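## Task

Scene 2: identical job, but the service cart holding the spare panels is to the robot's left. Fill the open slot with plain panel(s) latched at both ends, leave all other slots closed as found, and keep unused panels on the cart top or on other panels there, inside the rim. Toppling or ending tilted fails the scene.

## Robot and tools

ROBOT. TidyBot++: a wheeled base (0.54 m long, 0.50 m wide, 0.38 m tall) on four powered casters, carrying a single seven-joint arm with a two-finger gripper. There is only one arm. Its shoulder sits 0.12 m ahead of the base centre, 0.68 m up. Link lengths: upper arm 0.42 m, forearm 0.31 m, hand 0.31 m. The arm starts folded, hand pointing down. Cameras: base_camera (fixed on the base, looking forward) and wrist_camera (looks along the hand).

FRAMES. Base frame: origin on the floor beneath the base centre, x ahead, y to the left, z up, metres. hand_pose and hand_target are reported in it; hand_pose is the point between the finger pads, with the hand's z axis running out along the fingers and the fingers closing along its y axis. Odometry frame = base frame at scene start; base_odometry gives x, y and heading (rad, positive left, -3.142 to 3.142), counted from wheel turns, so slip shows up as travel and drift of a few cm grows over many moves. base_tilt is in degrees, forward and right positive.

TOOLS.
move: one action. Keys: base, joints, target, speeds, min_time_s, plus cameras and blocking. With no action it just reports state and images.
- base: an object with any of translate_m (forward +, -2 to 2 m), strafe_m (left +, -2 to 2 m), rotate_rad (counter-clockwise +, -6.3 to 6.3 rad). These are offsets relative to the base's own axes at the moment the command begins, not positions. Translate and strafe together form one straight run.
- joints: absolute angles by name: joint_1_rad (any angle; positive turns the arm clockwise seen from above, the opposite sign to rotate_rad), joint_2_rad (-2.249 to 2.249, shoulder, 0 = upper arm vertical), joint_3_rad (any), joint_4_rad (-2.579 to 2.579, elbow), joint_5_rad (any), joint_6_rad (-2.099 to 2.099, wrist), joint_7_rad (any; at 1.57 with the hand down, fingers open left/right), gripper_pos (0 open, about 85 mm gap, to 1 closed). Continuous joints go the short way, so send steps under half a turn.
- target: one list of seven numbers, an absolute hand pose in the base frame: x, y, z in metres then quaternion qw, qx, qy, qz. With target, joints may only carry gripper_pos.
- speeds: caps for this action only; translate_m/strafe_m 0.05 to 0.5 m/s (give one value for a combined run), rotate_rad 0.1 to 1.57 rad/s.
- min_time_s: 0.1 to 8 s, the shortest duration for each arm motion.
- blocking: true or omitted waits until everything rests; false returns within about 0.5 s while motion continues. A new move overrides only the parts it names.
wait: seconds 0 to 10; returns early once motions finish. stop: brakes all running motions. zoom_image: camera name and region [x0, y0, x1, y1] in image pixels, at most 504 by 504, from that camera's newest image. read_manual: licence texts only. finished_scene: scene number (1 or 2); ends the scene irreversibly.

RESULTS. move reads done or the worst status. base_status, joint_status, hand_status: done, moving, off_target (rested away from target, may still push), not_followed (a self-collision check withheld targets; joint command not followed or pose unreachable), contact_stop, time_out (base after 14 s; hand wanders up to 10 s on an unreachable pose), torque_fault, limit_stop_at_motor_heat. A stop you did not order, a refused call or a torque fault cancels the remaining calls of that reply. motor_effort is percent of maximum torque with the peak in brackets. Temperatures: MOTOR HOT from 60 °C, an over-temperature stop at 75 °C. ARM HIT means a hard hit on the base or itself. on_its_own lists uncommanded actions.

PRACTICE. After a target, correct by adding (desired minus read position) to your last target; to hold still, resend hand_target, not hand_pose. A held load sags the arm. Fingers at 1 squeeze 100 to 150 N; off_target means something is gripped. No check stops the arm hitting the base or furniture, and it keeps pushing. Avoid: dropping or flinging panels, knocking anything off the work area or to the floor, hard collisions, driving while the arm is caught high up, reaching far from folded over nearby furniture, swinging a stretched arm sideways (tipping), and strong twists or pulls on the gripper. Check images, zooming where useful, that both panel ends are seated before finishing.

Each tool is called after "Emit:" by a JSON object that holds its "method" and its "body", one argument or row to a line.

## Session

Emit:
{"method": "move", "body": {
  "joints": {"joint_1_rad": 0.0, "joint_2_rad": -0.38, "joint_4_rad": -1.8, "joint_6_rad": -0.1},
  "cameras": ["all"]
}}

Emit:
{"method": "move", "body": {
  "joints": {"joint_1_rad": -0.9, "joint_2_rad": -0.2, "joint_4_rad": -1.4, "joint_6_rad": -0.9},
  "cameras": ["wrist_camera"]
}}

Scene clock: 2.00 s.
Motor temperatures (°C): [27 31 30 29 33 32 32]
move: done
base_odometry: x=+0.000 y=+0.000 heading=+0.000
base_tilt: forward=+0.1 right=+0.1
base_status: not commanded
joint_positions: joint_1_rad=+0.003 joint_2_rad=-0.356 joint_3_rad=+3.112 joint_4_rad=-1.824 joint_5_rad=-0.030 joint_6_rad=-0.201 joint_7_rad=+1.556 gripper_pos=+0.000
joint_status: all done
motor_effort: joint_1_rad=+0(2) joint_2_rad=-7(9) joint_3_rad=+1(1) joint_4_rad=+20(20) joint_5_rad=+0(2) joint_6_rad=+10(10) joint_7_rad=+0(1)
hand_pose: x=+0.5944 y=+0.0189 z=+1.0772 quat_wxyz=(-0.021, +0.741, -0.002, +0.671) (m; base frame)
hand_target: x=+0.5840 y=+0.0201 z=+1.1354 quat_wxyz=(-0.023, +0.689, -0.001, +0.724) (m; base frame)
hand_status: not commanded
pictures: base_camera, wrist_camera
camera_calibration:
wrist_camera: T_world_to_cam=[[0.0271939, -0.998203, -0.0533908, 0.0623069], [-0.0888625, 0.0507851, -0.994748, 1.17712], [0.995673, 0.0317955, -0.0873218, -0.361933], [0, 0, 0, 1]] pos_world=[0.463275, 0.0139224, 1.14267]

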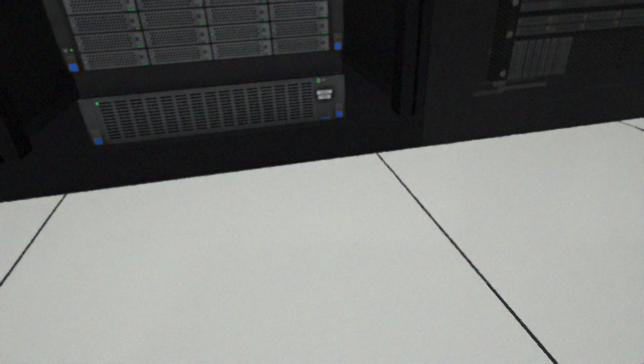

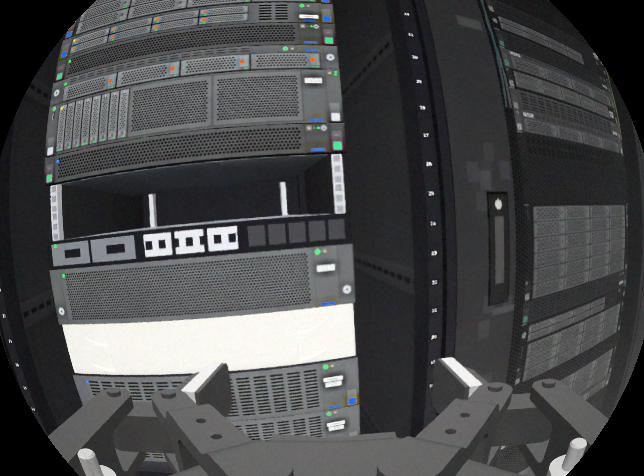

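Scene clock: 4.50 s.
move: done
base_odometry: x=+0.000 y=+0.000 heading=+0.000
base_tilt: forward=+0.1 right=+0.1
base_status: not commanded
joint_positions: joint_1_rad=-0.886 joint_2_rad=-0.228 joint_3_rad=+3.112 joint_4_rad=-1.429 joint_5_rad=-0.030 joint_6_rad=-0.825 joint_7_rad=+1.556 gripper_pos=+0.000
joint_status: all done
motor_effort: joint_1_rad=+0(2) joint_2_rad=-10(11) joint_3_rad=+1(2) joint_4_rad=+18(21) joint_5_rad=+1(2) joint_6_rad=+9(12) joint_7_rad=+0(1)
hand_pose: x=+0.4015 y=+0.3850 z=+1.0682 quat_wxyz=(-0.248, +0.764, +0.368, +0.468) (m; base frame)
hand_target: x=+0.3964 y=+0.3892 z=+1.0509 quat_wxyz=(-0.237, +0.779, +0.382, +0.438) (m; base frame)
hand_status: not commanded
pictures: wrist_camera
camera_calibration:
wrist_camera: T_world_to_cam=[[0.79069, -0.60993, -0.0528663, -0.0241334], [-0.300224, -0.311041, -0.901731, 1.25734], [0.533549, 0.728862, -0.429052, 0.099972], [0, 0, 0, 1]] pos_world=[0.343226, 0.303499, 1.1754]

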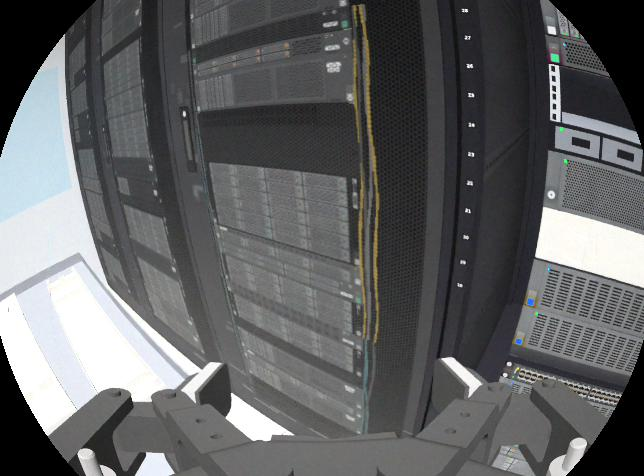

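Emit:
{"method": "move", "body": {
  "joints": {"joint_1_rad": -1.5},
  "cameras": ["wrist_camera"]
}}

Emit:
{"method": "zoom_image", "body": {
  "camera": "wrist_camera",
  "region": [100, 60, 540, 400]
}}

Scene clock: 12.87 s.
move: done
base_odometry: x=+0.000 y=+0.000 heading=+0.000
base_tilt: forward=+0.1 right=+0.1
base_status: not commanded
joint_positions: joint_1_rad=-1.486 joint_2_rad=-0.226 joint_3_rad=+3.112 joint_4_rad=-1.429 joint_5_rad=-0.030 joint_6_rad=-0.826 joint_7_rad=+1.556 gripper_pos=+0.000
joint_status: all done
motor_effort: joint_1_rad=+0(2) joint_2_rad=-10(12) joint_3_rad=+1(2) joint_4_rad=+18(18) joint_5_rad=+0(2) joint_6_rad=+9(10) joint_7_rad=+0(1)
hand_pose: x=+0.1347 y=+0.4777 z=+1.0670 quat_wxyz=(-0.374, +0.622, +0.578, +0.373) (m; base frame)
hand_target: x=+0.1282 y=+0.4778 z=+1.0509 quat_wxyz=(-0.356, +0.631, +0.595, +0.348) (m; base frame)
hand_status: not commanded
pictures: wrist_camera
camera_calibration:
wrist_camera: T_world_to_cam=[[0.996975, -0.0569286, -0.0529143, -0.0485939], [-0.0722899, -0.429138, -0.900342, 1.22914], [0.0285476, 0.901443, -0.431955, 0.162838], [0, 0, 0, 1]] pos_world=[0.132653, 0.377915, 1.17441]

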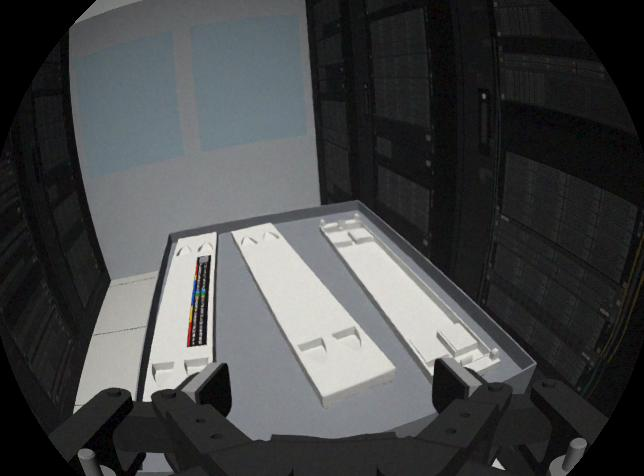

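Scaled by 1.145.

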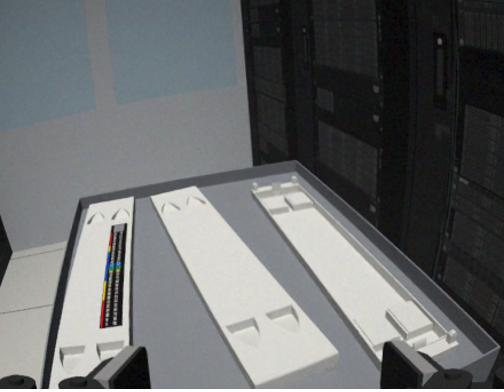

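Emit:
{"method": "move", "body": {
  "joints": {"joint_1_rad": 0.0, "joint_2_rad": 0.1, "joint_4_rad": -1.3, "joint_6_rad": -1.6, "joint_7_rad": -1.2},
  "base": {"rotate_rad": 1.571},
  "speeds": {"rotate_rad": 0.8}
}}

Emit:
{"method": "move", "body": {
  "base": {"translate_m": 0.20, "strafe_m": -0.13},
  "speeds": {"translate_m": 0.2},
  "cameras": ["all"]
}}

Scene clock: 57.40 s.
move: off_target
base_odometry: x=+0.000 y=+0.000 heading=+1.573
base_tilt: forward=+0.1 right=+0.1
base_status: done
joint_positions: joint_1_rad=-0.066 joint_2_rad=+0.046 joint_3_rad=+3.061 joint_4_rad=-1.286 joint_5_rad=-0.062 joint_6_rad=-1.487 joint_7_rad=-1.143 gripper_pos=+0.000
joint_status: joint_1_rad off_target (ended at -0.066, target +0.000); the others done
motor_effort: joint_1_rad=+10(12) joint_2_rad=-12(17) joint_3_rad=+10(12) joint_4_rad=+10(19) joint_5_rad=+14(19) joint_6_rad=-1(10) joint_7_rad=-2(3)
hand_pose: x=+0.5338 y=+0.0813 z=+0.8820 quat_wxyz=(-0.164, +0.281, -0.946, -0.010) (m; base frame)
hand_target: x=+0.5139 y=+0.0218 z=+0.8460 quat_wxyz=(-0.072, +0.200, -0.977, -0.004) (m; base frame)
hand_status: not commanded
pictures: none

Scene clock: 59.30 s.
move: done
base_odometry: x=+0.130 y=+0.200 heading=+1.573
base_tilt: forward=+0.1 right=+0.1
base_status: done
joint_positions: joint_1_rad=-0.042 joint_2_rad=+0.025 joint_3_rad=+3.071 joint_4_rad=-1.282 joint_5_rad=-0.072 joint_6_rad=-1.588 joint_7_rad=-1.163 gripper_pos=+0.000
joint_status: not commanded
motor_effort: joint_1_rad=+7(15) joint_2_rad=-3(12) joint_3_rad=+7(15) joint_4_rad=+11(12) joint_5_rad=+9(20) joint_6_rad=+9(12) joint_7_rad=+0(1)
hand_pose: x=+0.5029 y=+0.0670 z=+0.8835 quat_wxyz=(-0.127, +0.260, -0.957, -0.018) (m; base frame)
hand_target: x=+0.5139 y=+0.0218 z=+0.8460 quat_wxyz=(-0.072, +0.200, -0.977, -0.004) (m; base frame)
hand_status: not commanded
pictures: base_camera, wrist_camera
camera_calibration:
wrist_camera: T_world_to_cam=[[-0.485313, 0.873832, -0.0298063, 0.214027], [0.844731, 0.477402, 0.241903, -0.616813], [0.225612, 0.0922203, -0.969843, 0.873672], [0, 0, 0, 1]] pos_world=[0.427801, 0.0268738, 1.00291]

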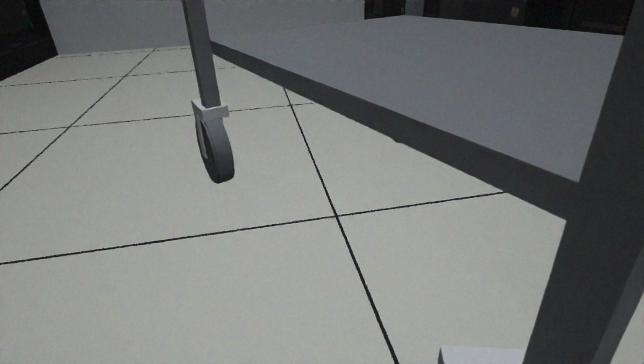

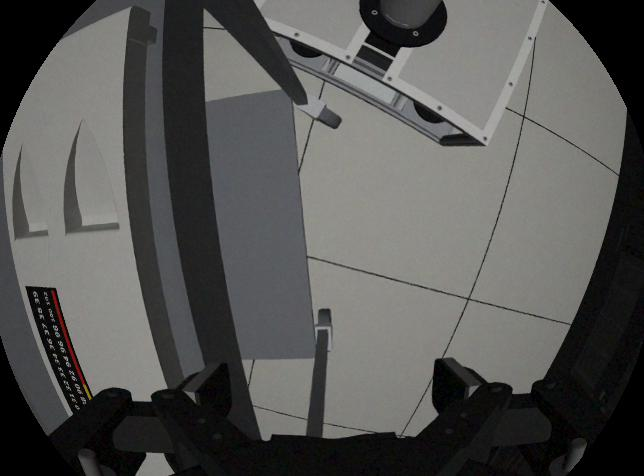

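Emit:
{"method": "move", "body": {
  "joints": {"joint_4_rad": -1.0, "joint_2_rad": -0.1, "joint_1_rad": -0.08},
  "min_time_s": 1.5,
  "cameras": ["wrist_camera"]
}}

Emit:
{"method": "move", "body": {
  "joints": {"joint_1_rad": 0.25, "joint_2_rad": -0.3, "joint_4_rad": -1.3, "joint_6_rad": -1.15, "joint_7_rad": 1.57},
  "min_time_s": 1.5,
  "cameras": ["all"]
}}

Scene clock: 90.80 s.
move: done
base_odometry: x=+0.130 y=+0.200 heading=+1.573
base_tilt: forward=+0.1 right=+0.1
base_status: not commanded
joint_positions: joint_1_rad=-0.066 joint_2_rad=-0.081 joint_3_rad=+3.112 joint_4_rad=-1.020 joint_5_rad=-0.042 joint_6_rad=-1.589 joint_7_rad=-1.163 gripper_pos=+0.000
joint_status: all done
motor_effort: joint_1_rad=+0(8) joint_2_rad=-11(17) joint_3_rad=+0(8) joint_4_rad=+14(20) joint_5_rad=+1(11) joint_6_rad=+6(11) joint_7_rad=+0(1)
hand_pose: x=+0.5140 y=+0.0530 z=+1.0327 quat_wxyz=(-0.301, +0.244, -0.921, +0.028) (m; base frame)
hand_target: x=+0.5055 y=+0.0542 z=+1.0465 quat_wxyz=(-0.314, +0.231, -0.920, +0.029) (m; base frame)
hand_status: not commanded
pictures: wrist_camera
camera_calibration:
wrist_camera: T_world_to_cam=[[-0.417099, 0.888433, -0.19161, 0.367227], [0.713953, 0.450745, 0.535817, -0.890522], [0.562405, 0.0866883, -0.822305, 0.691965], [0, 0, 0, 1]] pos_world=[0.399797, 0.0151569, 1.11653]

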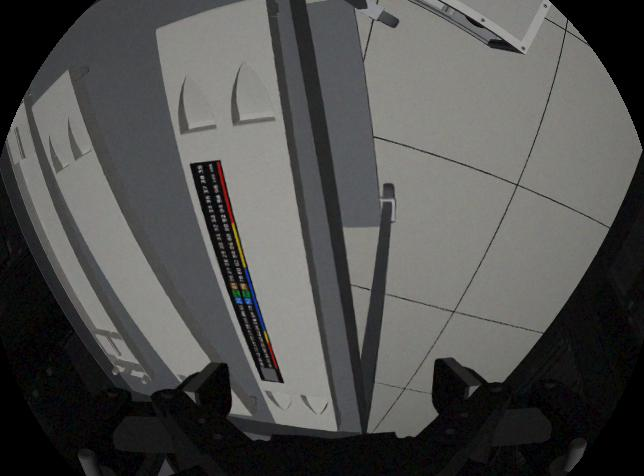

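Scene clock: 93.93 s.
move: done
base_odometry: x=+0.130 y=+0.200 heading=+1.573
base_tilt: forward=+0.1 right=+0.1
base_status: not commanded
joint_positions: joint_1_rad=+0.237 joint_2_rad=-0.273 joint_3_rad=+3.112 joint_4_rad=-1.289 joint_5_rad=-0.042 joint_6_rad=-1.243 joint_7_rad=+1.525 gripper_pos=+0.000
joint_status: all done
motor_effort: joint_1_rad=+0(2) joint_2_rad=-7(12) joint_3_rad=+1(1) joint_4_rad=+16(17) joint_5_rad=+1(2) joint_6_rad=+8(9) joint_7_rad=-1(1)
hand_pose: x=+0.5077 y=-0.0653 z=+1.0551 quat_wxyz=(+0.018, +0.897, -0.111, +0.427) (m; base frame)
hand_target: x=+0.5125 y=-0.0750 z=+1.0831 quat_wxyz=(+0.042, +0.874, -0.094, +0.474) (m; base frame)
hand_status: not commanded
pictures: base_camera, wrist_camera
camera_calibration:
wrist_camera: T_world_to_cam=[[-0.22298, -0.971538, -0.0799686, 0.136255], [-0.597299, 0.200996, -0.776424, 1.18925], [0.770399, -0.125362, -0.625116, 0.39663], [0, 0, 0, 1]] pos_world=[0.435155, -0.0569349, 1.1822]

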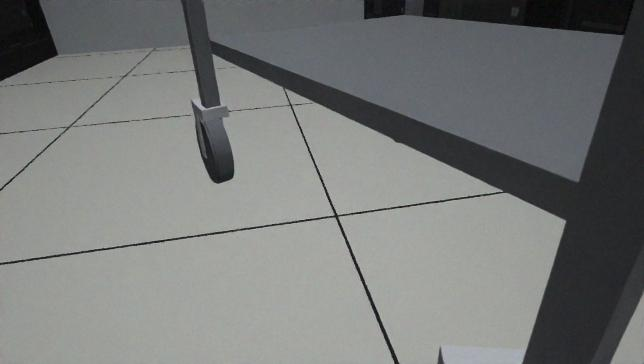

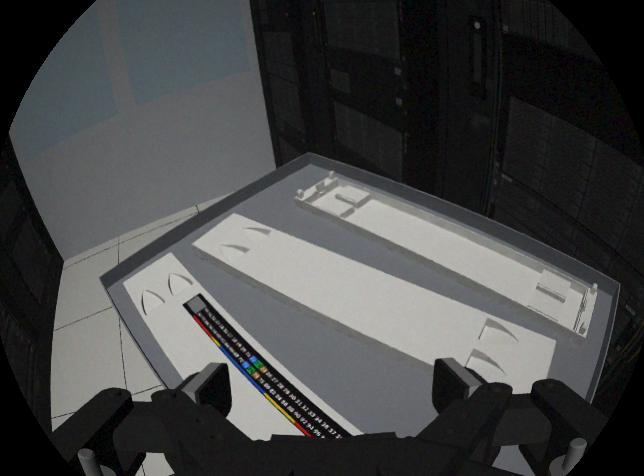

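Emit:
{"method": "move", "body": {
  "base": {"strafe_m": -0.15},
  "speeds": {"strafe_m": 0.2}
}}

Emit:
{"method": "move", "body": {
  "joints": {"joint_1_rad": 0.23, "joint_2_rad": 0.25, "joint_3_rad": 3.14, "joint_4_rad": -0.65, "joint_5_rad": 0.0, "joint_6_rad": -1.85, "joint_7_rad": -0.63},
  "min_time_s": 2.5,
  "cameras": ["wrist_camera"]
}}

Scene clock: 122.80 s.
move: done
base_odometry: x=+0.280 y=+0.201 heading=+1.573
base_tilt: forward=+0.1 right=+0.1
base_status: done
joint_positions: joint_1_rad=+0.239 joint_2_rad=-0.277 joint_3_rad=+3.113 joint_4_rad=-1.289 joint_5_rad=-0.042 joint_6_rad=-1.242 joint_7_rad=+1.526 gripper_pos=+0.000
joint_status: not commanded
motor_effort: joint_1_rad=+0(1) joint_2_rad=-7(8) joint_3_rad=+2(3) joint_4_rad=+16(17) joint_5_rad=+1(2) joint_6_rad=+8(8) joint_7_rad=+0(1)
hand_pose: x=+0.5065 y=-0.0658 z=+1.0566 quat_wxyz=(+0.018, +0.896, -0.111, +0.429) (m; base frame)
hand_target: x=+0.5125 y=-0.0750 z=+1.0831 quat_wxyz=(+0.042, +0.874, -0.094, +0.474) (m; base frame)
hand_status: not commanded
pictures: none

Scene clock: 126.00 s.
move: done
base_odometry: x=+0.280 y=+0.201 heading=+1.573
base_tilt: forward=+0.1 right=+0.1
base_status: not commanded
joint_positions: joint_1_rad=+0.239 joint_2_rad=+0.224 joint_3_rad=+3.127 joint_4_rad=-0.674 joint_5_rad=-0.042 joint_6_rad=-1.778 joint_7_rad=-0.583 gripper_pos=+0.000
joint_status: all done
motor_effort: joint_1_rad=+0(1) joint_2_rad=-20(22) joint_3_rad=+0(2) joint_4_rad=+14(18) joint_5_rad=+1(2) joint_6_rad=+5(9) joint_7_rad=+0(1)
hand_pose: x=+0.5887 y=-0.0938 z=+1.0099 quat_wxyz=(-0.201, +0.370, -0.900, +0.114) (m; base frame)
hand_target: x=+0.5762 y=-0.1050 z=+0.9972 quat_wxyz=(-0.162, +0.342, -0.919, +0.107) (m; base frame)
hand_status: not commanded
pictures: wrist_camera
camera_calibration:
wrist_camera: T_world_to_cam=[[-0.606218, 0.713135, -0.352048, 0.781409], [0.661896, 0.697812, 0.273774, -0.546954], [0.440901, -0.0670528, -0.895047, 0.774442], [0, 0, 0, 1]] pos_world=[0.494278, -0.123651, 1.118]

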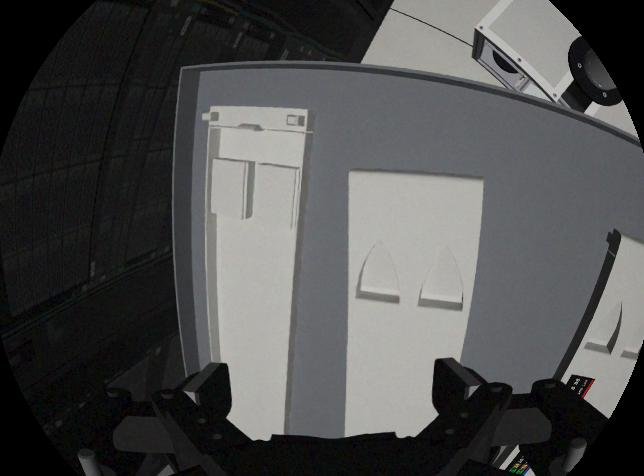

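Emit:
{"method": "move", "body": {
  "joints": {"joint_1_rad": 0.2, "joint_2_rad": 0.43, "joint_4_rad": -0.6, "joint_5_rad": 0.0, "joint_6_rad": -2.06, "joint_7_rad": -0.63, "gripper_pos": 0.55},
  "min_time_s": 2,
  "cameras": ["wrist_camera"]
}}

Emit:
{"method": "zoom_image", "body": {
  "camera": "wrist_camera",
  "region": [160, 120, 500, 460]
}}

Scene clock: 170.90 s.
move: done
base_odometry: x=+0.280 y=+0.201 heading=+1.573
base_tilt: forward=+0.1 right=+0.2
base_status: not commanded
joint_positions: joint_1_rad=+0.215 joint_2_rad=+0.398 joint_3_rad=+3.127 joint_4_rad=-0.624 joint_5_rad=-0.042 joint_6_rad=-1.988 joint_7_rad=-0.585 gripper_pos=+0.550
joint_status: all done
motor_effort: joint_1_rad=+1(1) joint_2_rad=-24(26) joint_3_rad=+0(1) joint_4_rad=+13(14) joint_5_rad=+1(2) joint_6_rad=+2(6) joint_7_rad=+0(1)
hand_pose: x=+0.5834 y=-0.0829 z=+0.9253 quat_wxyz=(-0.066, +0.390, -0.918, +0.019) (m; base frame)
hand_target: x=+0.5711 y=-0.0897 z=+0.9152 quat_wxyz=(-0.022, +0.363, -0.932, +0.014) (m; base frame)
hand_status: not commanded
pictures: wrist_camera
camera_calibration:
wrist_camera: T_world_to_cam=[[-0.699447, 0.709345, -0.0872036, 0.549697], [0.702681, 0.704829, 0.0972345, -0.38782], [0.130436, 0.00673396, -0.991434, 0.978289], [0, 0, 0, 1]] pos_world=[0.529392, -0.123165, 1.05555]

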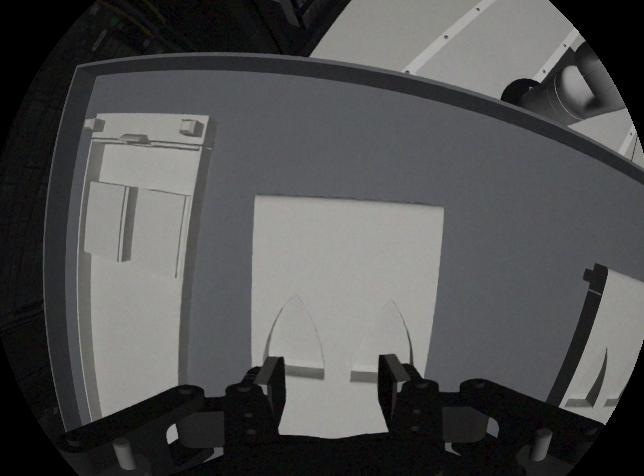

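Scaled by 1.482.

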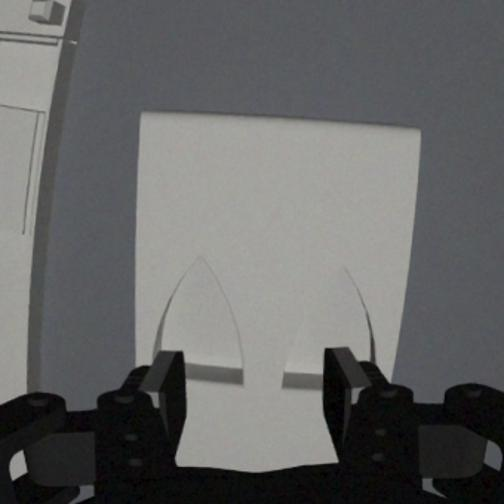

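Emit:
{"method": "move", "body": {
  "base": {"translate_m": 0.02},
  "speeds": {"translate_m": 0.05},
  "joints": {"joint_4_rad": -0.64, "joint_6_rad": -2.095, "gripper_pos": 0.62},
  "min_time_s": 1,
  "cameras": ["wrist_camera"]
}}

Emit:
{"method": "zoom_image", "body": {
  "camera": "wrist_camera",
  "region": [160, 120, 500, 460]
}}

Scene clock: 197.87 s.
move: done
base_odometry: x=+0.280 y=+0.221 heading=+1.573
base_tilt: forward=+0.1 right=+0.2
base_status: done
joint_positions: joint_1_rad=+0.214 joint_2_rad=+0.402 joint_3_rad=+3.128 joint_4_rad=-0.629 joint_5_rad=-0.042 joint_6_rad=-2.023 joint_7_rad=-0.586 gripper_pos=+0.620
joint_status: all done
motor_effort: joint_1_rad=+0(1) joint_2_rad=-24(27) joint_3_rad=+0(1) joint_4_rad=+13(14) joint_5_rad=+0(1) joint_6_rad=+2(3) joint_7_rad=+0(1)
hand_pose: x=+0.5733 y=-0.0804 z=+0.9211 quat_wxyz=(-0.048, +0.391, -0.919, +0.007) (m; base frame)
hand_target: x=+0.5544 y=-0.0864 z=+0.9040 quat_wxyz=(+0.010, +0.363, -0.932, -0.007) (m; base frame)
hand_status: not commanded
pictures: wrist_camera
camera_calibration:
wrist_camera: T_world_to_cam=[[-0.704039, 0.708235, -0.052281, 0.510846], [0.704606, 0.705826, 0.0730761, -0.360703], [0.0886563, 0.0146109, -0.995955, 1.00414], [0, 0, 0, 1]] pos_world=[0.524785, -0.121877, 1.05315]

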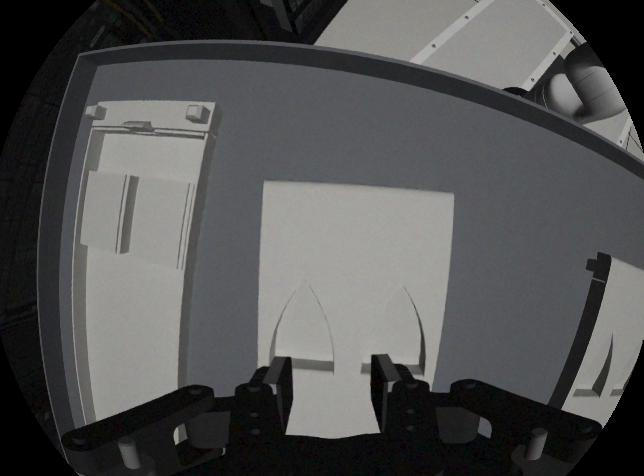

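Scaled by 1.482.

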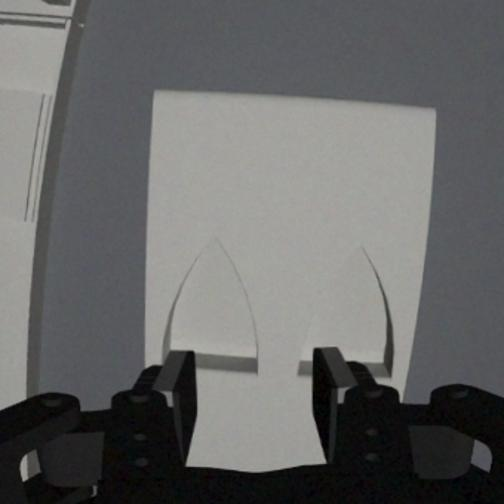

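Emit:
{"method": "move", "body": {
  "base": {"translate_m": -0.018},
  "speeds": {"translate_m": 0.05},
  "joints": {"joint_2_rad": 0.465, "joint_7_rad": -0.69},
  "min_time_s": 1,
  "cameras": ["wrist_camera"]
}}

Emit:
{"method": "zoom_image", "body": {
  "camera": "wrist_camera",
  "region": [160, 120, 500, 460]
}}

Scene clock: 214.93 s.
move: done
base_odometry: x=+0.280 y=+0.203 heading=+1.573
base_tilt: forward=+0.1 right=+0.2
base_status: done
joint_positions: joint_1_rad=+0.213 joint_2_rad=+0.432 joint_3_rad=+3.128 joint_4_rad=-0.629 joint_5_rad=-0.042 joint_6_rad=-2.026 joint_7_rad=-0.645 gripper_pos=+0.620
joint_status: all done
motor_effort: joint_1_rad=+0(2) joint_2_rad=-26(28) joint_3_rad=+0(1) joint_4_rad=+13(13) joint_5_rad=+0(2) joint_6_rad=+1(2) joint_7_rad=+0(1)
hand_pose: x=+0.5791 y=-0.0814 z=+0.9071 quat_wxyz=(-0.035, +0.364, -0.931, -0.004) (m; base frame)
hand_target: x=+0.5617 y=-0.0879 z=+0.8883 quat_wxyz=(+0.025, +0.334, -0.942, -0.015) (m; base frame)
hand_status: not commanded
pictures: wrist_camera
camera_calibration:
wrist_camera: T_world_to_cam=[[-0.662683, 0.748624, -0.0203341, 0.465234], [0.746853, 0.662634, 0.0559122, -0.375482], [0.0553313, 0.0218655, -0.998229, 1.01161], [0, 0, 0, 1]] pos_world=[0.532759, -0.121597, 1.04027]

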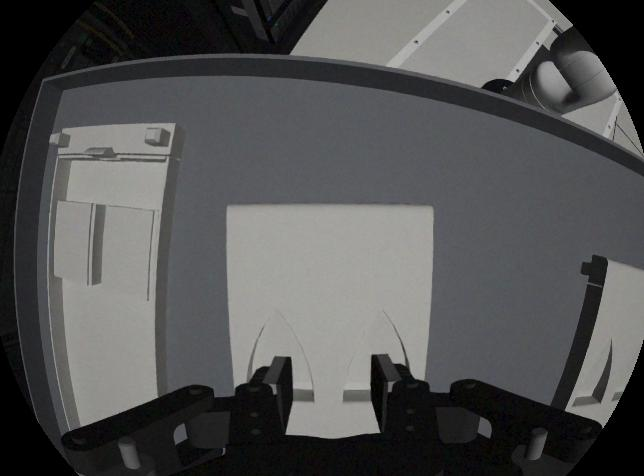

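Scaled by 1.482.

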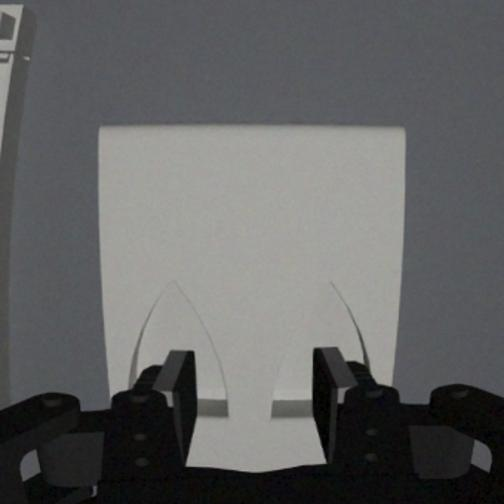

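Emit:
{"method": "move", "body": {
  "joints": {"gripper_pos": 1.0},
  "cameras": ["wrist_camera"]
}}

Emit:
{"method": "zoom_image", "body": {
  "camera": "wrist_camera",
  "region": [160, 120, 500, 460]
}}

Scene clock: 222.87 s.
move: done
base_odometry: x=+0.280 y=+0.203 heading=+1.573
base_tilt: forward=+0.1 right=+0.1
base_status: not commanded
joint_positions: joint_1_rad=+0.211 joint_2_rad=+0.431 joint_3_rad=+3.128 joint_4_rad=-0.625 joint_5_rad=-0.042 joint_6_rad=-2.032 joint_7_rad=-0.648 gripper_pos=+0.999
joint_status: all done
motor_effort: joint_1_rad=+0(2) joint_2_rad=-22(28) joint_3_rad=+0(1) joint_4_rad=+11(14) joint_5_rad=+0(3) joint_6_rad=+2(3) joint_7_rad=+0(0)
hand_pose: x=+0.5778 y=-0.0806 z=+0.9084 quat_wxyz=(-0.034, +0.363, -0.931, -0.004) (m; base frame)
hand_target: x=+0.5617 y=-0.0879 z=+0.8883 quat_wxyz=(+0.025, +0.334, -0.942, -0.015) (m; base frame)
hand_status: not commanded
pictures: wrist_camera
camera_calibration:
wrist_camera: T_world_to_cam=[[-0.661711, 0.749513, -0.0191734, 0.46225], [0.747824, 0.661624, 0.0548963, -0.374917], [0.0538311, 0.0219872, -0.998308, 1.01394], [0, 0, 0, 1]] pos_world=[0.531666, -0.120702, 1.04167]

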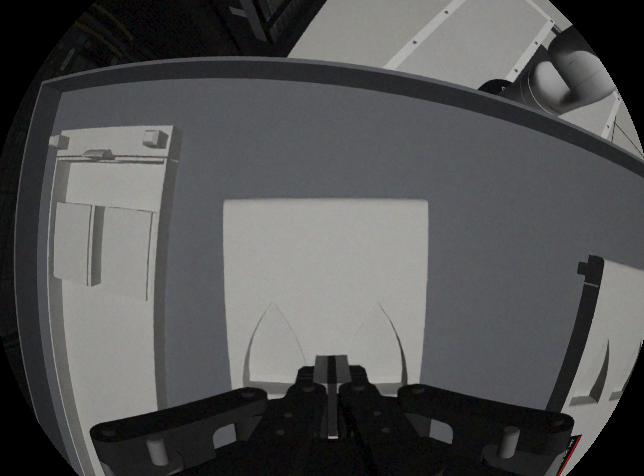

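Scaled by 1.482.

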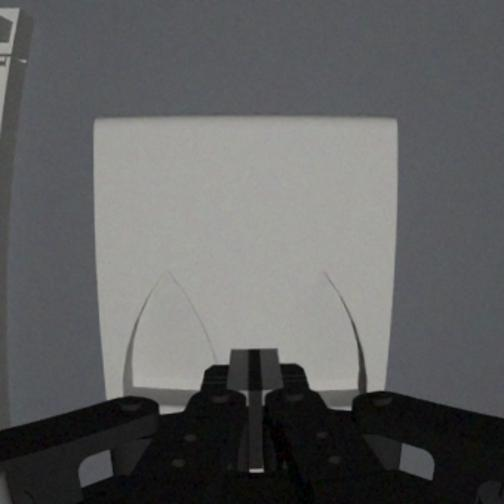

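Emit:
{"method": "move", "body": {
  "joints": {"gripper_pos": 0.6}
}}

Emit:
{"method": "move", "body": {
  "joints": {"joint_2_rad": 0.488},
  "min_time_s": 0.8
}}

Emit:
{"method": "move", "body": {
  "joints": {"gripper_pos": 1.0},
  "cameras": ["wrist_camera"]
}}

Emit:
{"method": "zoom_image", "body": {
  "camera": "wrist_camera",
  "region": [160, 120, 500, 460]
}}

Scene clock: 237.73 s.
move: done
base_odometry: x=+0.280 y=+0.203 heading=+1.573
base_tilt: forward=+0.1 right=+0.2
base_status: not commanded
joint_positions: joint_1_rad=+0.210 joint_2_rad=+0.441 joint_3_rad=+3.132 joint_4_rad=-0.638 joint_5_rad=-0.042 joint_6_rad=-2.039 joint_7_rad=-0.648 gripper_pos=+0.600
joint_status: all done
motor_effort: joint_1_rad=+0(1) joint_2_rad=-24(27) joint_3_rad=+0(1) joint_4_rad=+12(14) joint_5_rad=+1(2) joint_6_rad=+1(2) joint_7_rad=+0(1)
hand_pose: x=+0.5757 y=-0.0808 z=+0.9000 quat_wxyz=(-0.021, +0.362, -0.932, -0.011) (m; base frame)
hand_target: x=+0.5617 y=-0.0879 z=+0.8883 quat_wxyz=(+0.025, +0.334, -0.942, -0.015) (m; base frame)
hand_status: not commanded
pictures: none

Scene clock: 238.83 s.
move: done
base_odometry: x=+0.280 y=+0.203 heading=+1.573
base_tilt: forward=+0.1 right=+0.1
base_status: not commanded
joint_positions: joint_1_rad=+0.210 joint_2_rad=+0.441 joint_3_rad=+3.132 joint_4_rad=-0.638 joint_5_rad=-0.042 joint_6_rad=-2.039 joint_7_rad=-0.648 gripper_pos=+0.600
joint_status: all done
motor_effort: joint_1_rad=+0(1) joint_2_rad=-24(26) joint_3_rad=+0(1) joint_4_rad=+11(12) joint_5_rad=+0(2) joint_6_rad=+1(1) joint_7_rad=+0(1)
hand_pose: x=+0.5757 y=-0.0808 z=+0.9000 quat_wxyz=(-0.021, +0.362, -0.932, -0.011) (m; base frame)
hand_target: x=+0.5663 y=-0.0888 z=+0.8779 quat_wxyz=(+0.035, +0.334, -0.942, -0.021) (m; base frame)
hand_status: not commanded
pictures: none

Scene clock: 239.60 s.
move: off_target
base_odometry: x=+0.280 y=+0.203 heading=+1.573
base_tilt: forward=+0.1 right=+0.1
base_status: not commanded
joint_positions: joint_1_rad=+0.208 joint_2_rad=+0.441 joint_3_rad=+3.133 joint_4_rad=-0.635 joint_5_rad=-0.042 joint_6_rad=-2.039 joint_7_rad=-0.652 gripper_pos=+0.847
joint_status: gripper_pos off_target (ended at +0.847, target +1.000)
motor_effort: joint_1_rad=+0(2) joint_2_rad=-21(25) joint_3_rad=+1(1) joint_4_rad=+9(11) joint_5_rad=+2(2) joint_6_rad=-1(1) joint_7_rad=+0(1)
hand_pose: x=+0.5764 y=-0.0805 z=+0.9010 quat_wxyz=(-0.022, +0.360, -0.932, -0.010) (m; base frame)
hand_target: x=+0.5663 y=-0.0888 z=+0.8779 quat_wxyz=(+0.035, +0.334, -0.942, -0.021) (m; base frame)
hand_status: not commanded
pictures: wrist_camera
camera_calibration:
wrist_camera: T_world_to_cam=[[-0.657946, 0.753065, 0.0003666, 0.441578], [0.752547, 0.657476, 0.0373891, -0.360852], [0.0279154, 0.0248759, -0.999301, 1.02277], [0, 0, 0, 1]] pos_world=[0.533541, -0.120728, 1.03539]

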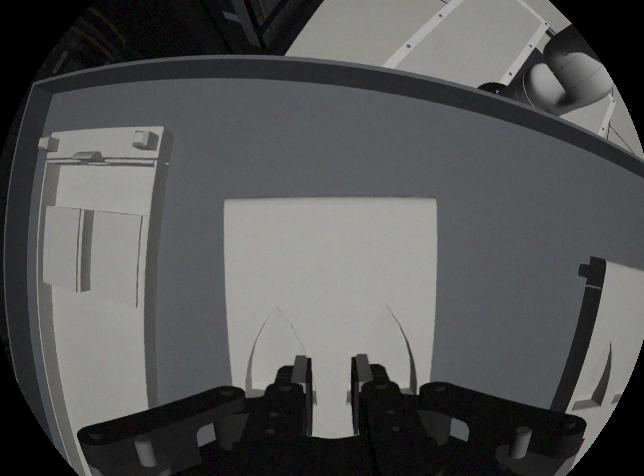

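Scaled by 1.482.

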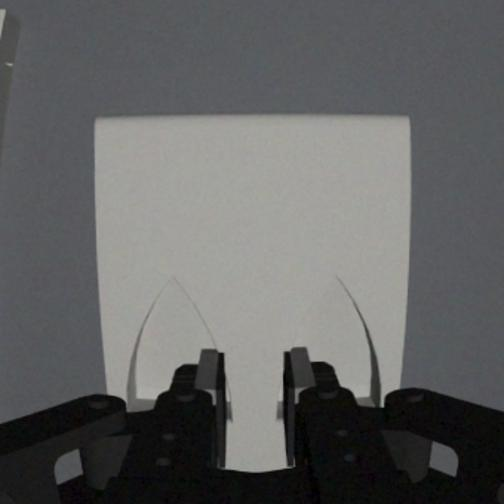

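Emit:
{"method": "move", "body": {
  "joints": {"joint_2_rad": 0.36, "joint_4_rad": -0.6},
  "min_time_s": 2,
  "cameras": ["wrist_camera"]
}}

Emit:
{"method": "zoom_image", "body": {
  "camera": "wrist_camera",
  "region": [160, 120, 500, 460]
}}

Scene clock: 248.53 s.
move: done
base_odometry: x=+0.280 y=+0.203 heading=+1.573
base_tilt: forward=+0.1 right=+0.1
base_status: not commanded
joint_positions: joint_1_rad=+0.208 joint_2_rad=+0.410 joint_3_rad=+3.133 joint_4_rad=-0.630 joint_5_rad=-0.042 joint_6_rad=-2.039 joint_7_rad=-0.652 gripper_pos=+0.848
joint_status: all done
motor_effort: joint_1_rad=+0(1) joint_2_rad=-26(28) joint_3_rad=+0(1) joint_4_rad=+13(15) joint_5_rad=+0(2) joint_6_rad=+2(2) joint_7_rad=+0(1)
hand_pose: x=+0.5702 y=-0.0792 z=+0.9166 quat_wxyz=(-0.037, +0.361, -0.932, +0.000) (m; base frame)
hand_target: x=+0.5434 y=-0.0841 z=+0.9458 quat_wxyz=(-0.037, +0.334, -0.941, +0.022) (m; base frame)
hand_status: not commanded
pictures: wrist_camera
camera_calibration:
wrist_camera: T_world_to_cam=[[-0.657411, 0.753011, -0.0280094, 0.462247], [0.750924, 0.657773, 0.0587184, -0.376163], [0.0626395, 0.0175692, -0.997882, 1.0168], [0, 0, 0, 1]] pos_world=[0.522664, -0.118512, 1.04968]

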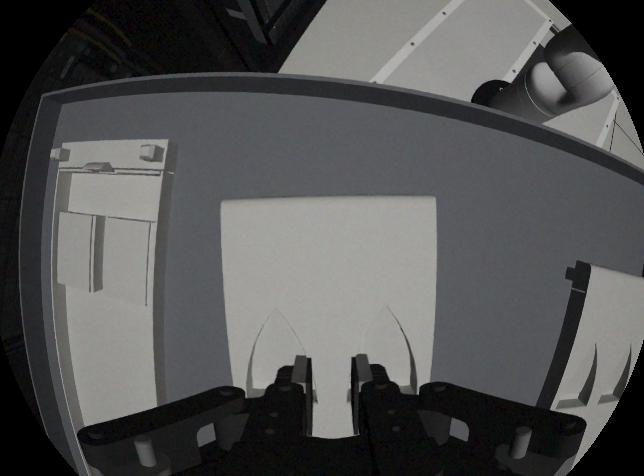

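Scaled by 1.482.

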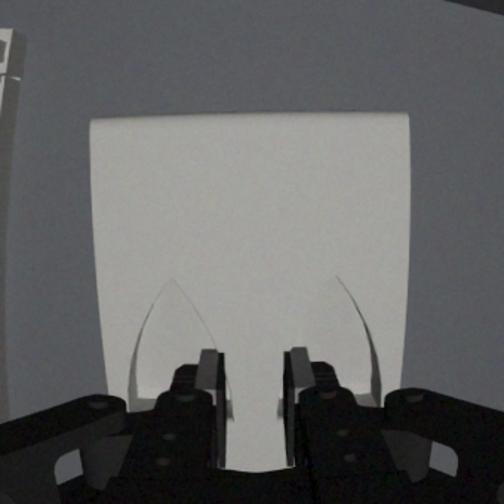

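Emit:
{"method": "move", "body": {
  "joints": {"joint_2_rad": 0.2, "joint_4_rad": -0.75, "joint_6_rad": -1.75},
  "min_time_s": 3,
  "cameras": ["wrist_camera"]
}}

Scene clock: 269.13 s.
move: done
base_odometry: x=+0.280 y=+0.203 heading=+1.573
base_tilt: forward=+0.1 right=+0.2
base_status: not commanded
joint_positions: joint_1_rad=+0.208 joint_2_rad=+0.249 joint_3_rad=+3.133 joint_4_rad=-0.744 joint_5_rad=-0.042 joint_6_rad=-1.840 joint_7_rad=-0.652 gripper_pos=+0.848
joint_status: all done
motor_effort: joint_1_rad=+0(1) joint_2_rad=-23(28) joint_3_rad=+0(1) joint_4_rad=+15(15) joint_5_rad=+0(1) joint_6_rad=+4(6) joint_7_rad=-1(1)
hand_pose: x=+0.5736 y=-0.0785 z=+0.9653 quat_wxyz=(-0.141, +0.355, -0.922, +0.065) (m; base frame)
hand_target: x=+0.5823 y=-0.0919 z=+0.9956 quat_wxyz=(-0.188, +0.326, -0.919, +0.112) (m; base frame)
hand_status: not commanded
pictures: wrist_camera
camera_calibration:
wrist_camera: T_world_to_cam=[[-0.622017, 0.751997, -0.218166, 0.6285], [0.723378, 0.658539, 0.207485, -0.509808], [0.299699, -0.0287573, -0.9536, 0.882768], [0, 0, 0, 1]] pos_world=[0.495157, -0.111515, 1.0847]

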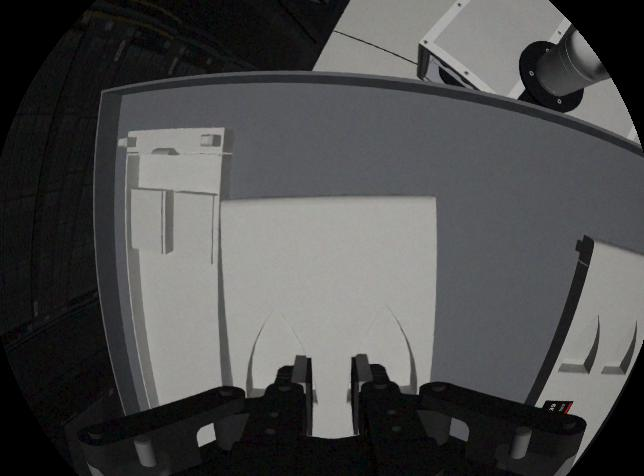

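Emit:
{"method": "move", "body": {
  "joints": {"joint_4_rad": -0.75, "joint_6_rad": -1.5, "joint_2_rad": 0.1},
  "min_time_s": 2.5,
  "cameras": ["all"]
}}

Scene clock: 312.87 s.
move: done
base_odometry: x=+0.280 y=+0.203 heading=+1.573
base_tilt: forward=+0.1 right=+0.1
base_status: not commanded
joint_positions: joint_1_rad=+0.208 joint_2_rad=+0.146 joint_3_rad=+3.133 joint_4_rad=-0.745 joint_5_rad=-0.042 joint_6_rad=-1.600 joint_7_rad=-0.652 gripper_pos=+0.848
joint_status: all done
motor_effort: joint_1_rad=+0(1) joint_2_rad=-20(24) joint_3_rad=+0(1) joint_4_rad=+16(17) joint_5_rad=+0(1) joint_6_rad=+8(8) joint_7_rad=+0(1)
hand_pose: x=+0.6058 y=-0.0843 z=+1.0481 quat_wxyz=(-0.281, +0.340, -0.884, +0.152) (m; base frame)
hand_target: x=+0.6091 y=-0.0972 z=+1.0892 quat_wxyz=(-0.331, +0.309, -0.870, +0.198) (m; base frame)
hand_status: not commanded
pictures: base_camera, wrist_camera
camera_calibration:
wrist_camera: T_world_to_cam=[[-0.50184, 0.735559, -0.455093, 0.845062], [0.627522, 0.671721, 0.39371, -0.682399], [0.595292, -0.088002, -0.798676, 0.605413], [0, 0, 0, 1]] pos_world=[0.491908, -0.109934, 1.13678]

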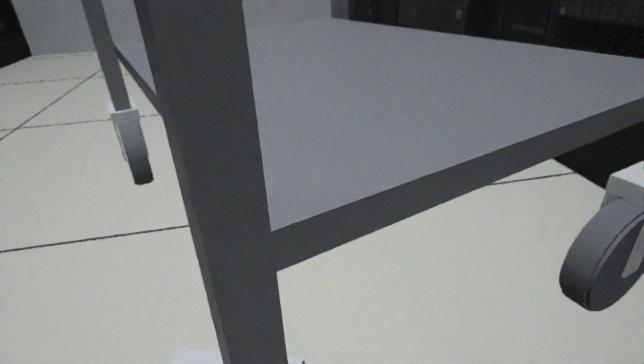

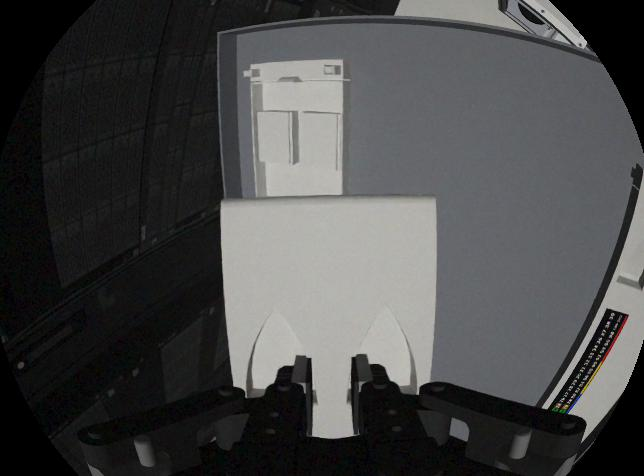

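Emit:
{"method": "move", "body": {
  "base": {"translate_m": -0.22, "strafe_m": 0.08},
  "speeds": {"translate_m": 0.2},
  "joints": {"joint_1_rad": 0.1, "joint_2_rad": -0.2, "joint_4_rad": -1.2, "joint_6_rad": -0.9},
  "min_time_s": 3,
  "cameras": ["wrist_camera"]
}}

Emit:
{"method": "move", "body": {
  "base": {"rotate_rad": -1.30},
  "speeds": {"rotate_rad": 0.5},
  "joints": {"joint_1_rad": 0.0, "joint_2_rad": -0.40, "joint_3_rad": 3.16, "joint_4_rad": -1.70, "joint_5_rad": 0.0, "joint_6_rad": -0.30, "joint_7_rad": 0.0},
  "min_time_s": 4,
  "cameras": ["all"]
}}

Scene clock: 338.23 s.
move: done
base_odometry: x=+0.201 y=-0.017 heading=+1.573
base_tilt: forward=+0.1 right=+0.1
base_status: done
joint_positions: joint_1_rad=+0.115 joint_2_rad=-0.162 joint_3_rad=+3.133 joint_4_rad=-1.198 joint_5_rad=-0.042 joint_6_rad=-1.011 joint_7_rad=-0.652 gripper_pos=+0.848
joint_status: all done
motor_effort: joint_1_rad=+0(2) joint_2_rad=-12(23) joint_3_rad=+1(1) joint_4_rad=+18(19) joint_5_rad=+0(1) joint_6_rad=+11(11) joint_7_rad=-1(1)
hand_pose: x=+0.5968 y=-0.0383 z=+1.1146 quat_wxyz=(-0.463, +0.337, -0.785, +0.237) (m; base frame)
hand_target: x=+0.5923 y=-0.0452 z=+1.1634 quat_wxyz=(-0.513, +0.310, -0.752, +0.274) (m; base frame)
hand_status: not commanded
pictures: wrist_camera
camera_calibration:
wrist_camera: T_world_to_cam=[[-0.299528, 0.674222, -0.675061, 0.9591], [0.359844, 0.735125, 0.574547, -0.773239], [0.883627, -0.0708238, -0.462805, 0.122193], [0, 0, 0, 1]] pos_world=[0.457548, -0.0695656, 1.14826]

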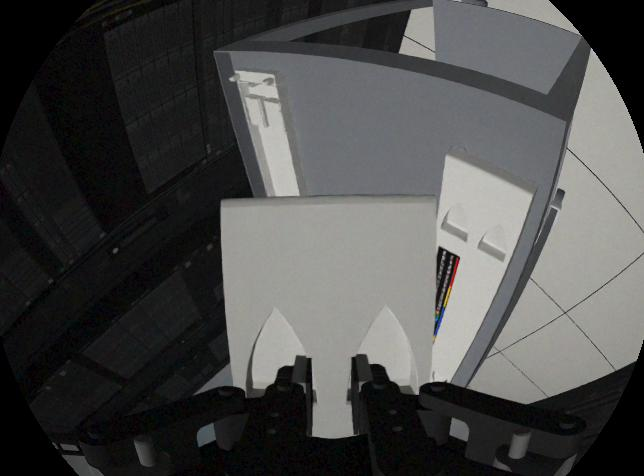

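Scene clock: 342.53 s.
move: done
base_odometry: x=+0.201 y=-0.017 heading=+0.274
base_tilt: forward=+0.1 right=+0.1
base_status: done
joint_positions: joint_1_rad=+0.015 joint_2_rad=-0.363 joint_3_rad=+3.152 joint_4_rad=-1.698 joint_5_rad=-0.042 joint_6_rad=-0.413 joint_7_rad=-0.040 gripper_pos=+0.848
joint_status: all done
motor_effort: joint_1_rad=+0(2) joint_2_rad=-7(14) joint_3_rad=+1(3) joint_4_rad=+20(22) joint_5_rad=-1(2) joint_6_rad=+11(12) joint_7_rad=-1(2)
hand_pose: x=+0.5817 y=-0.0066 z=+1.0939 quat_wxyz=(-0.471, +0.516, -0.567, +0.436) (m; base frame)
hand_target: x=+0.5693 y=-0.0096 z=+1.1444 quat_wxyz=(-0.490, +0.501, -0.513, +0.495) (m; base frame)
hand_status: not commanded
pictures: base_camera, wrist_camera
camera_calibration:
wrist_camera: T_world_to_cam=[[-0.171157, 0.105924, -0.979533, 1.17377], [0.0371461, 0.994191, 0.101019, -0.0717926], [0.984543, -0.0190958, -0.174097, -0.245931], [0, 0, 0, 1]] pos_world=[0.445694, -0.0576512, 1.11418]

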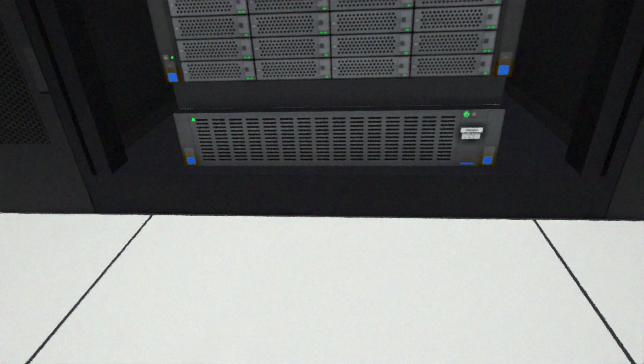

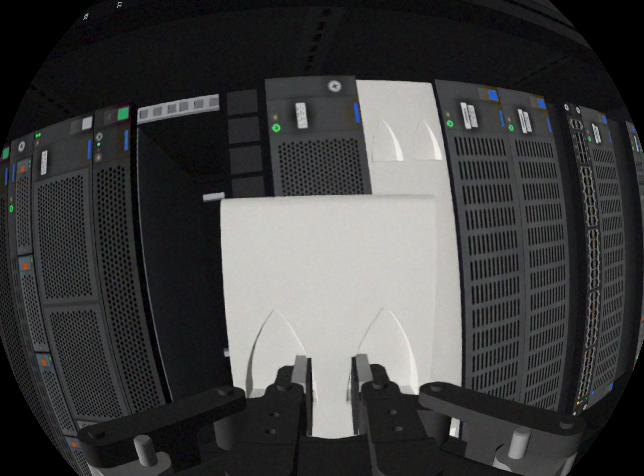

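Emit:
{"method": "zoom_image", "body": {
  "camera": "wrist_camera",
  "region": [80, 60, 480, 260]
}}

Scaled by 1.260.

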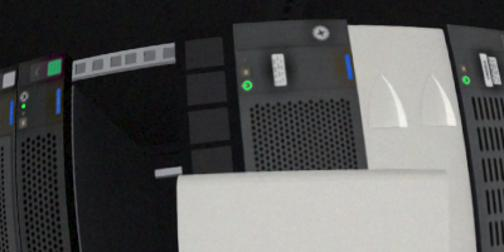

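Emit:
{"method": "move", "body": {
  "base": {"translate_m": 0.10, "strafe_m": -0.135},
  "speeds": {"translate_m": 0.15},
  "joints": {"joint_4_rad": -1.551, "joint_6_rad": -0.28, "joint_1_rad": 0.0},
  "min_time_s": 2,
  "cameras": ["wrist_camera"]
}}

Scene clock: 366.47 s.
move: done
base_odometry: x=+0.334 y=-0.120 heading=+0.274
base_tilt: forward=+0.1 right=+0.1
base_status: done
joint_positions: joint_1_rad=+0.012 joint_2_rad=-0.374 joint_3_rad=+3.158 joint_4_rad=-1.589 joint_5_rad=-0.042 joint_6_rad=-0.391 joint_7_rad=-0.039 gripper_pos=+0.848
joint_status: all done
motor_effort: joint_1_rad=+0(2) joint_2_rad=-7(10) joint_3_rad=+1(3) joint_4_rad=+20(22) joint_5_rad=+0(2) joint_6_rad=+12(13) joint_7_rad=-1(1)
hand_pose: x=+0.5713 y=-0.0086 z=+1.1722 quat_wxyz=(-0.509, +0.484, -0.532, +0.473) (m; base frame)
hand_target: x=+0.5506 y=-0.0100 z=+1.2409 quat_wxyz=(-0.531, +0.458, -0.470, +0.537) (m; base frame)
hand_status: not commanded
pictures: wrist_camera
camera_calibration:
wrist_camera: T_world_to_cam=[[-0.0303009, 0.103498, -0.994168, 1.18573], [0.025488, 0.994381, 0.102743, -0.0726899], [0.999216, -0.0222262, -0.0327686, -0.396146], [0, 0, 0, 1]] pos_world=[0.433617, -0.0592441, 1.1733]

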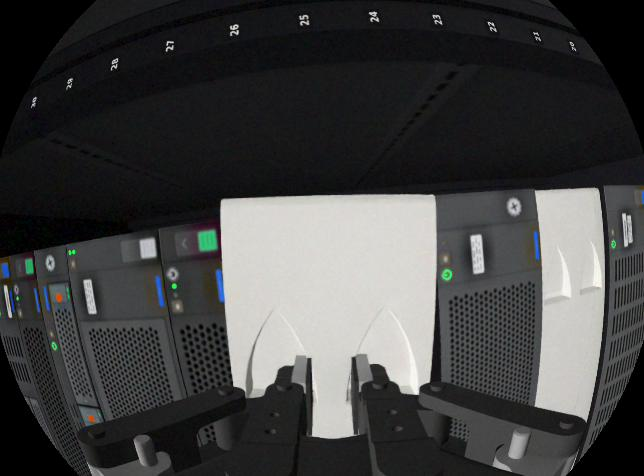

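Emit:
{"method": "move", "body": {
  "joints": {"joint_7_rad": 0.09, "joint_6_rad": -0.25},
  "min_time_s": 1,
  "base": {"translate_m": 0.04},
  "cameras": ["wrist_camera"]
}}

Emit:
{"method": "zoom_image", "body": {
  "camera": "wrist_camera",
  "region": [150, 100, 550, 400]
}}

Scene clock: 379.30 s.
move: done
base_odometry: x=+0.373 y=-0.110 heading=+0.273
base_tilt: forward=+0.1 right=+0.1
base_status: done
joint_positions: joint_1_rad=+0.011 joint_2_rad=-0.383 joint_3_rad=+3.158 joint_4_rad=-1.588 joint_5_rad=-0.042 joint_6_rad=-0.362 joint_7_rad=+0.050 gripper_pos=+0.848
joint_status: all done
motor_effort: joint_1_rad=+0(1) joint_2_rad=-6(10) joint_3_rad=+1(2) joint_4_rad=+20(21) joint_5_rad=+0(1) joint_6_rad=+12(13) joint_7_rad=-1(2)
hand_pose: x=+0.5669 y=-0.0088 z=+1.1857 quat_wxyz=(-0.497, +0.498, -0.501, +0.505) (m; base frame)
hand_target: x=+0.5492 y=-0.0100 z=+1.2501 quat_wxyz=(-0.513, +0.470, -0.441, +0.567) (m; base frame)
hand_status: not commanded
pictures: wrist_camera
camera_calibration:
wrist_camera: T_world_to_cam=[[0.00681899, 0.0140347, -0.999878, 1.18396], [0.0228983, 0.999637, 0.0141875, 0.0327437], [0.999715, -0.0229922, 0.00649515, -0.438154], [0, 0, 0, 1]] pos_world=[0.429206, -0.0594225, 1.1862]

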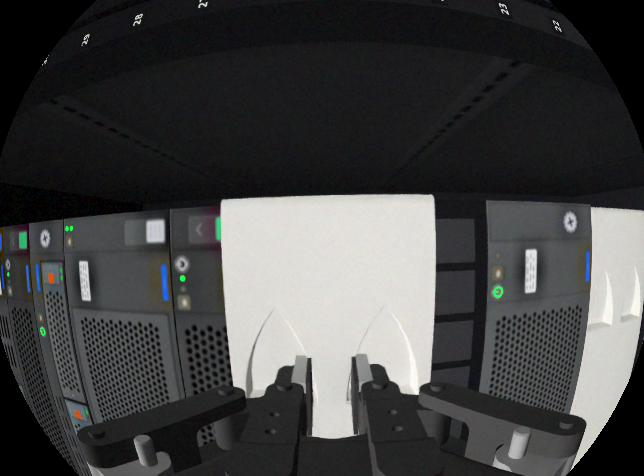

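Scaled by 1.260.

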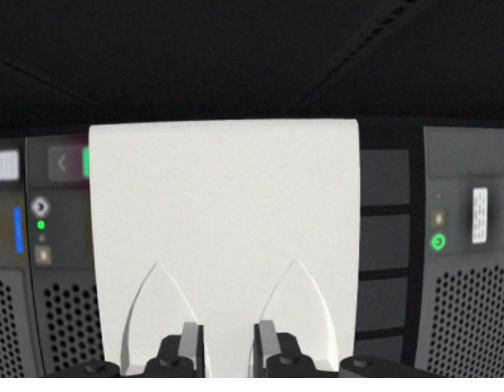

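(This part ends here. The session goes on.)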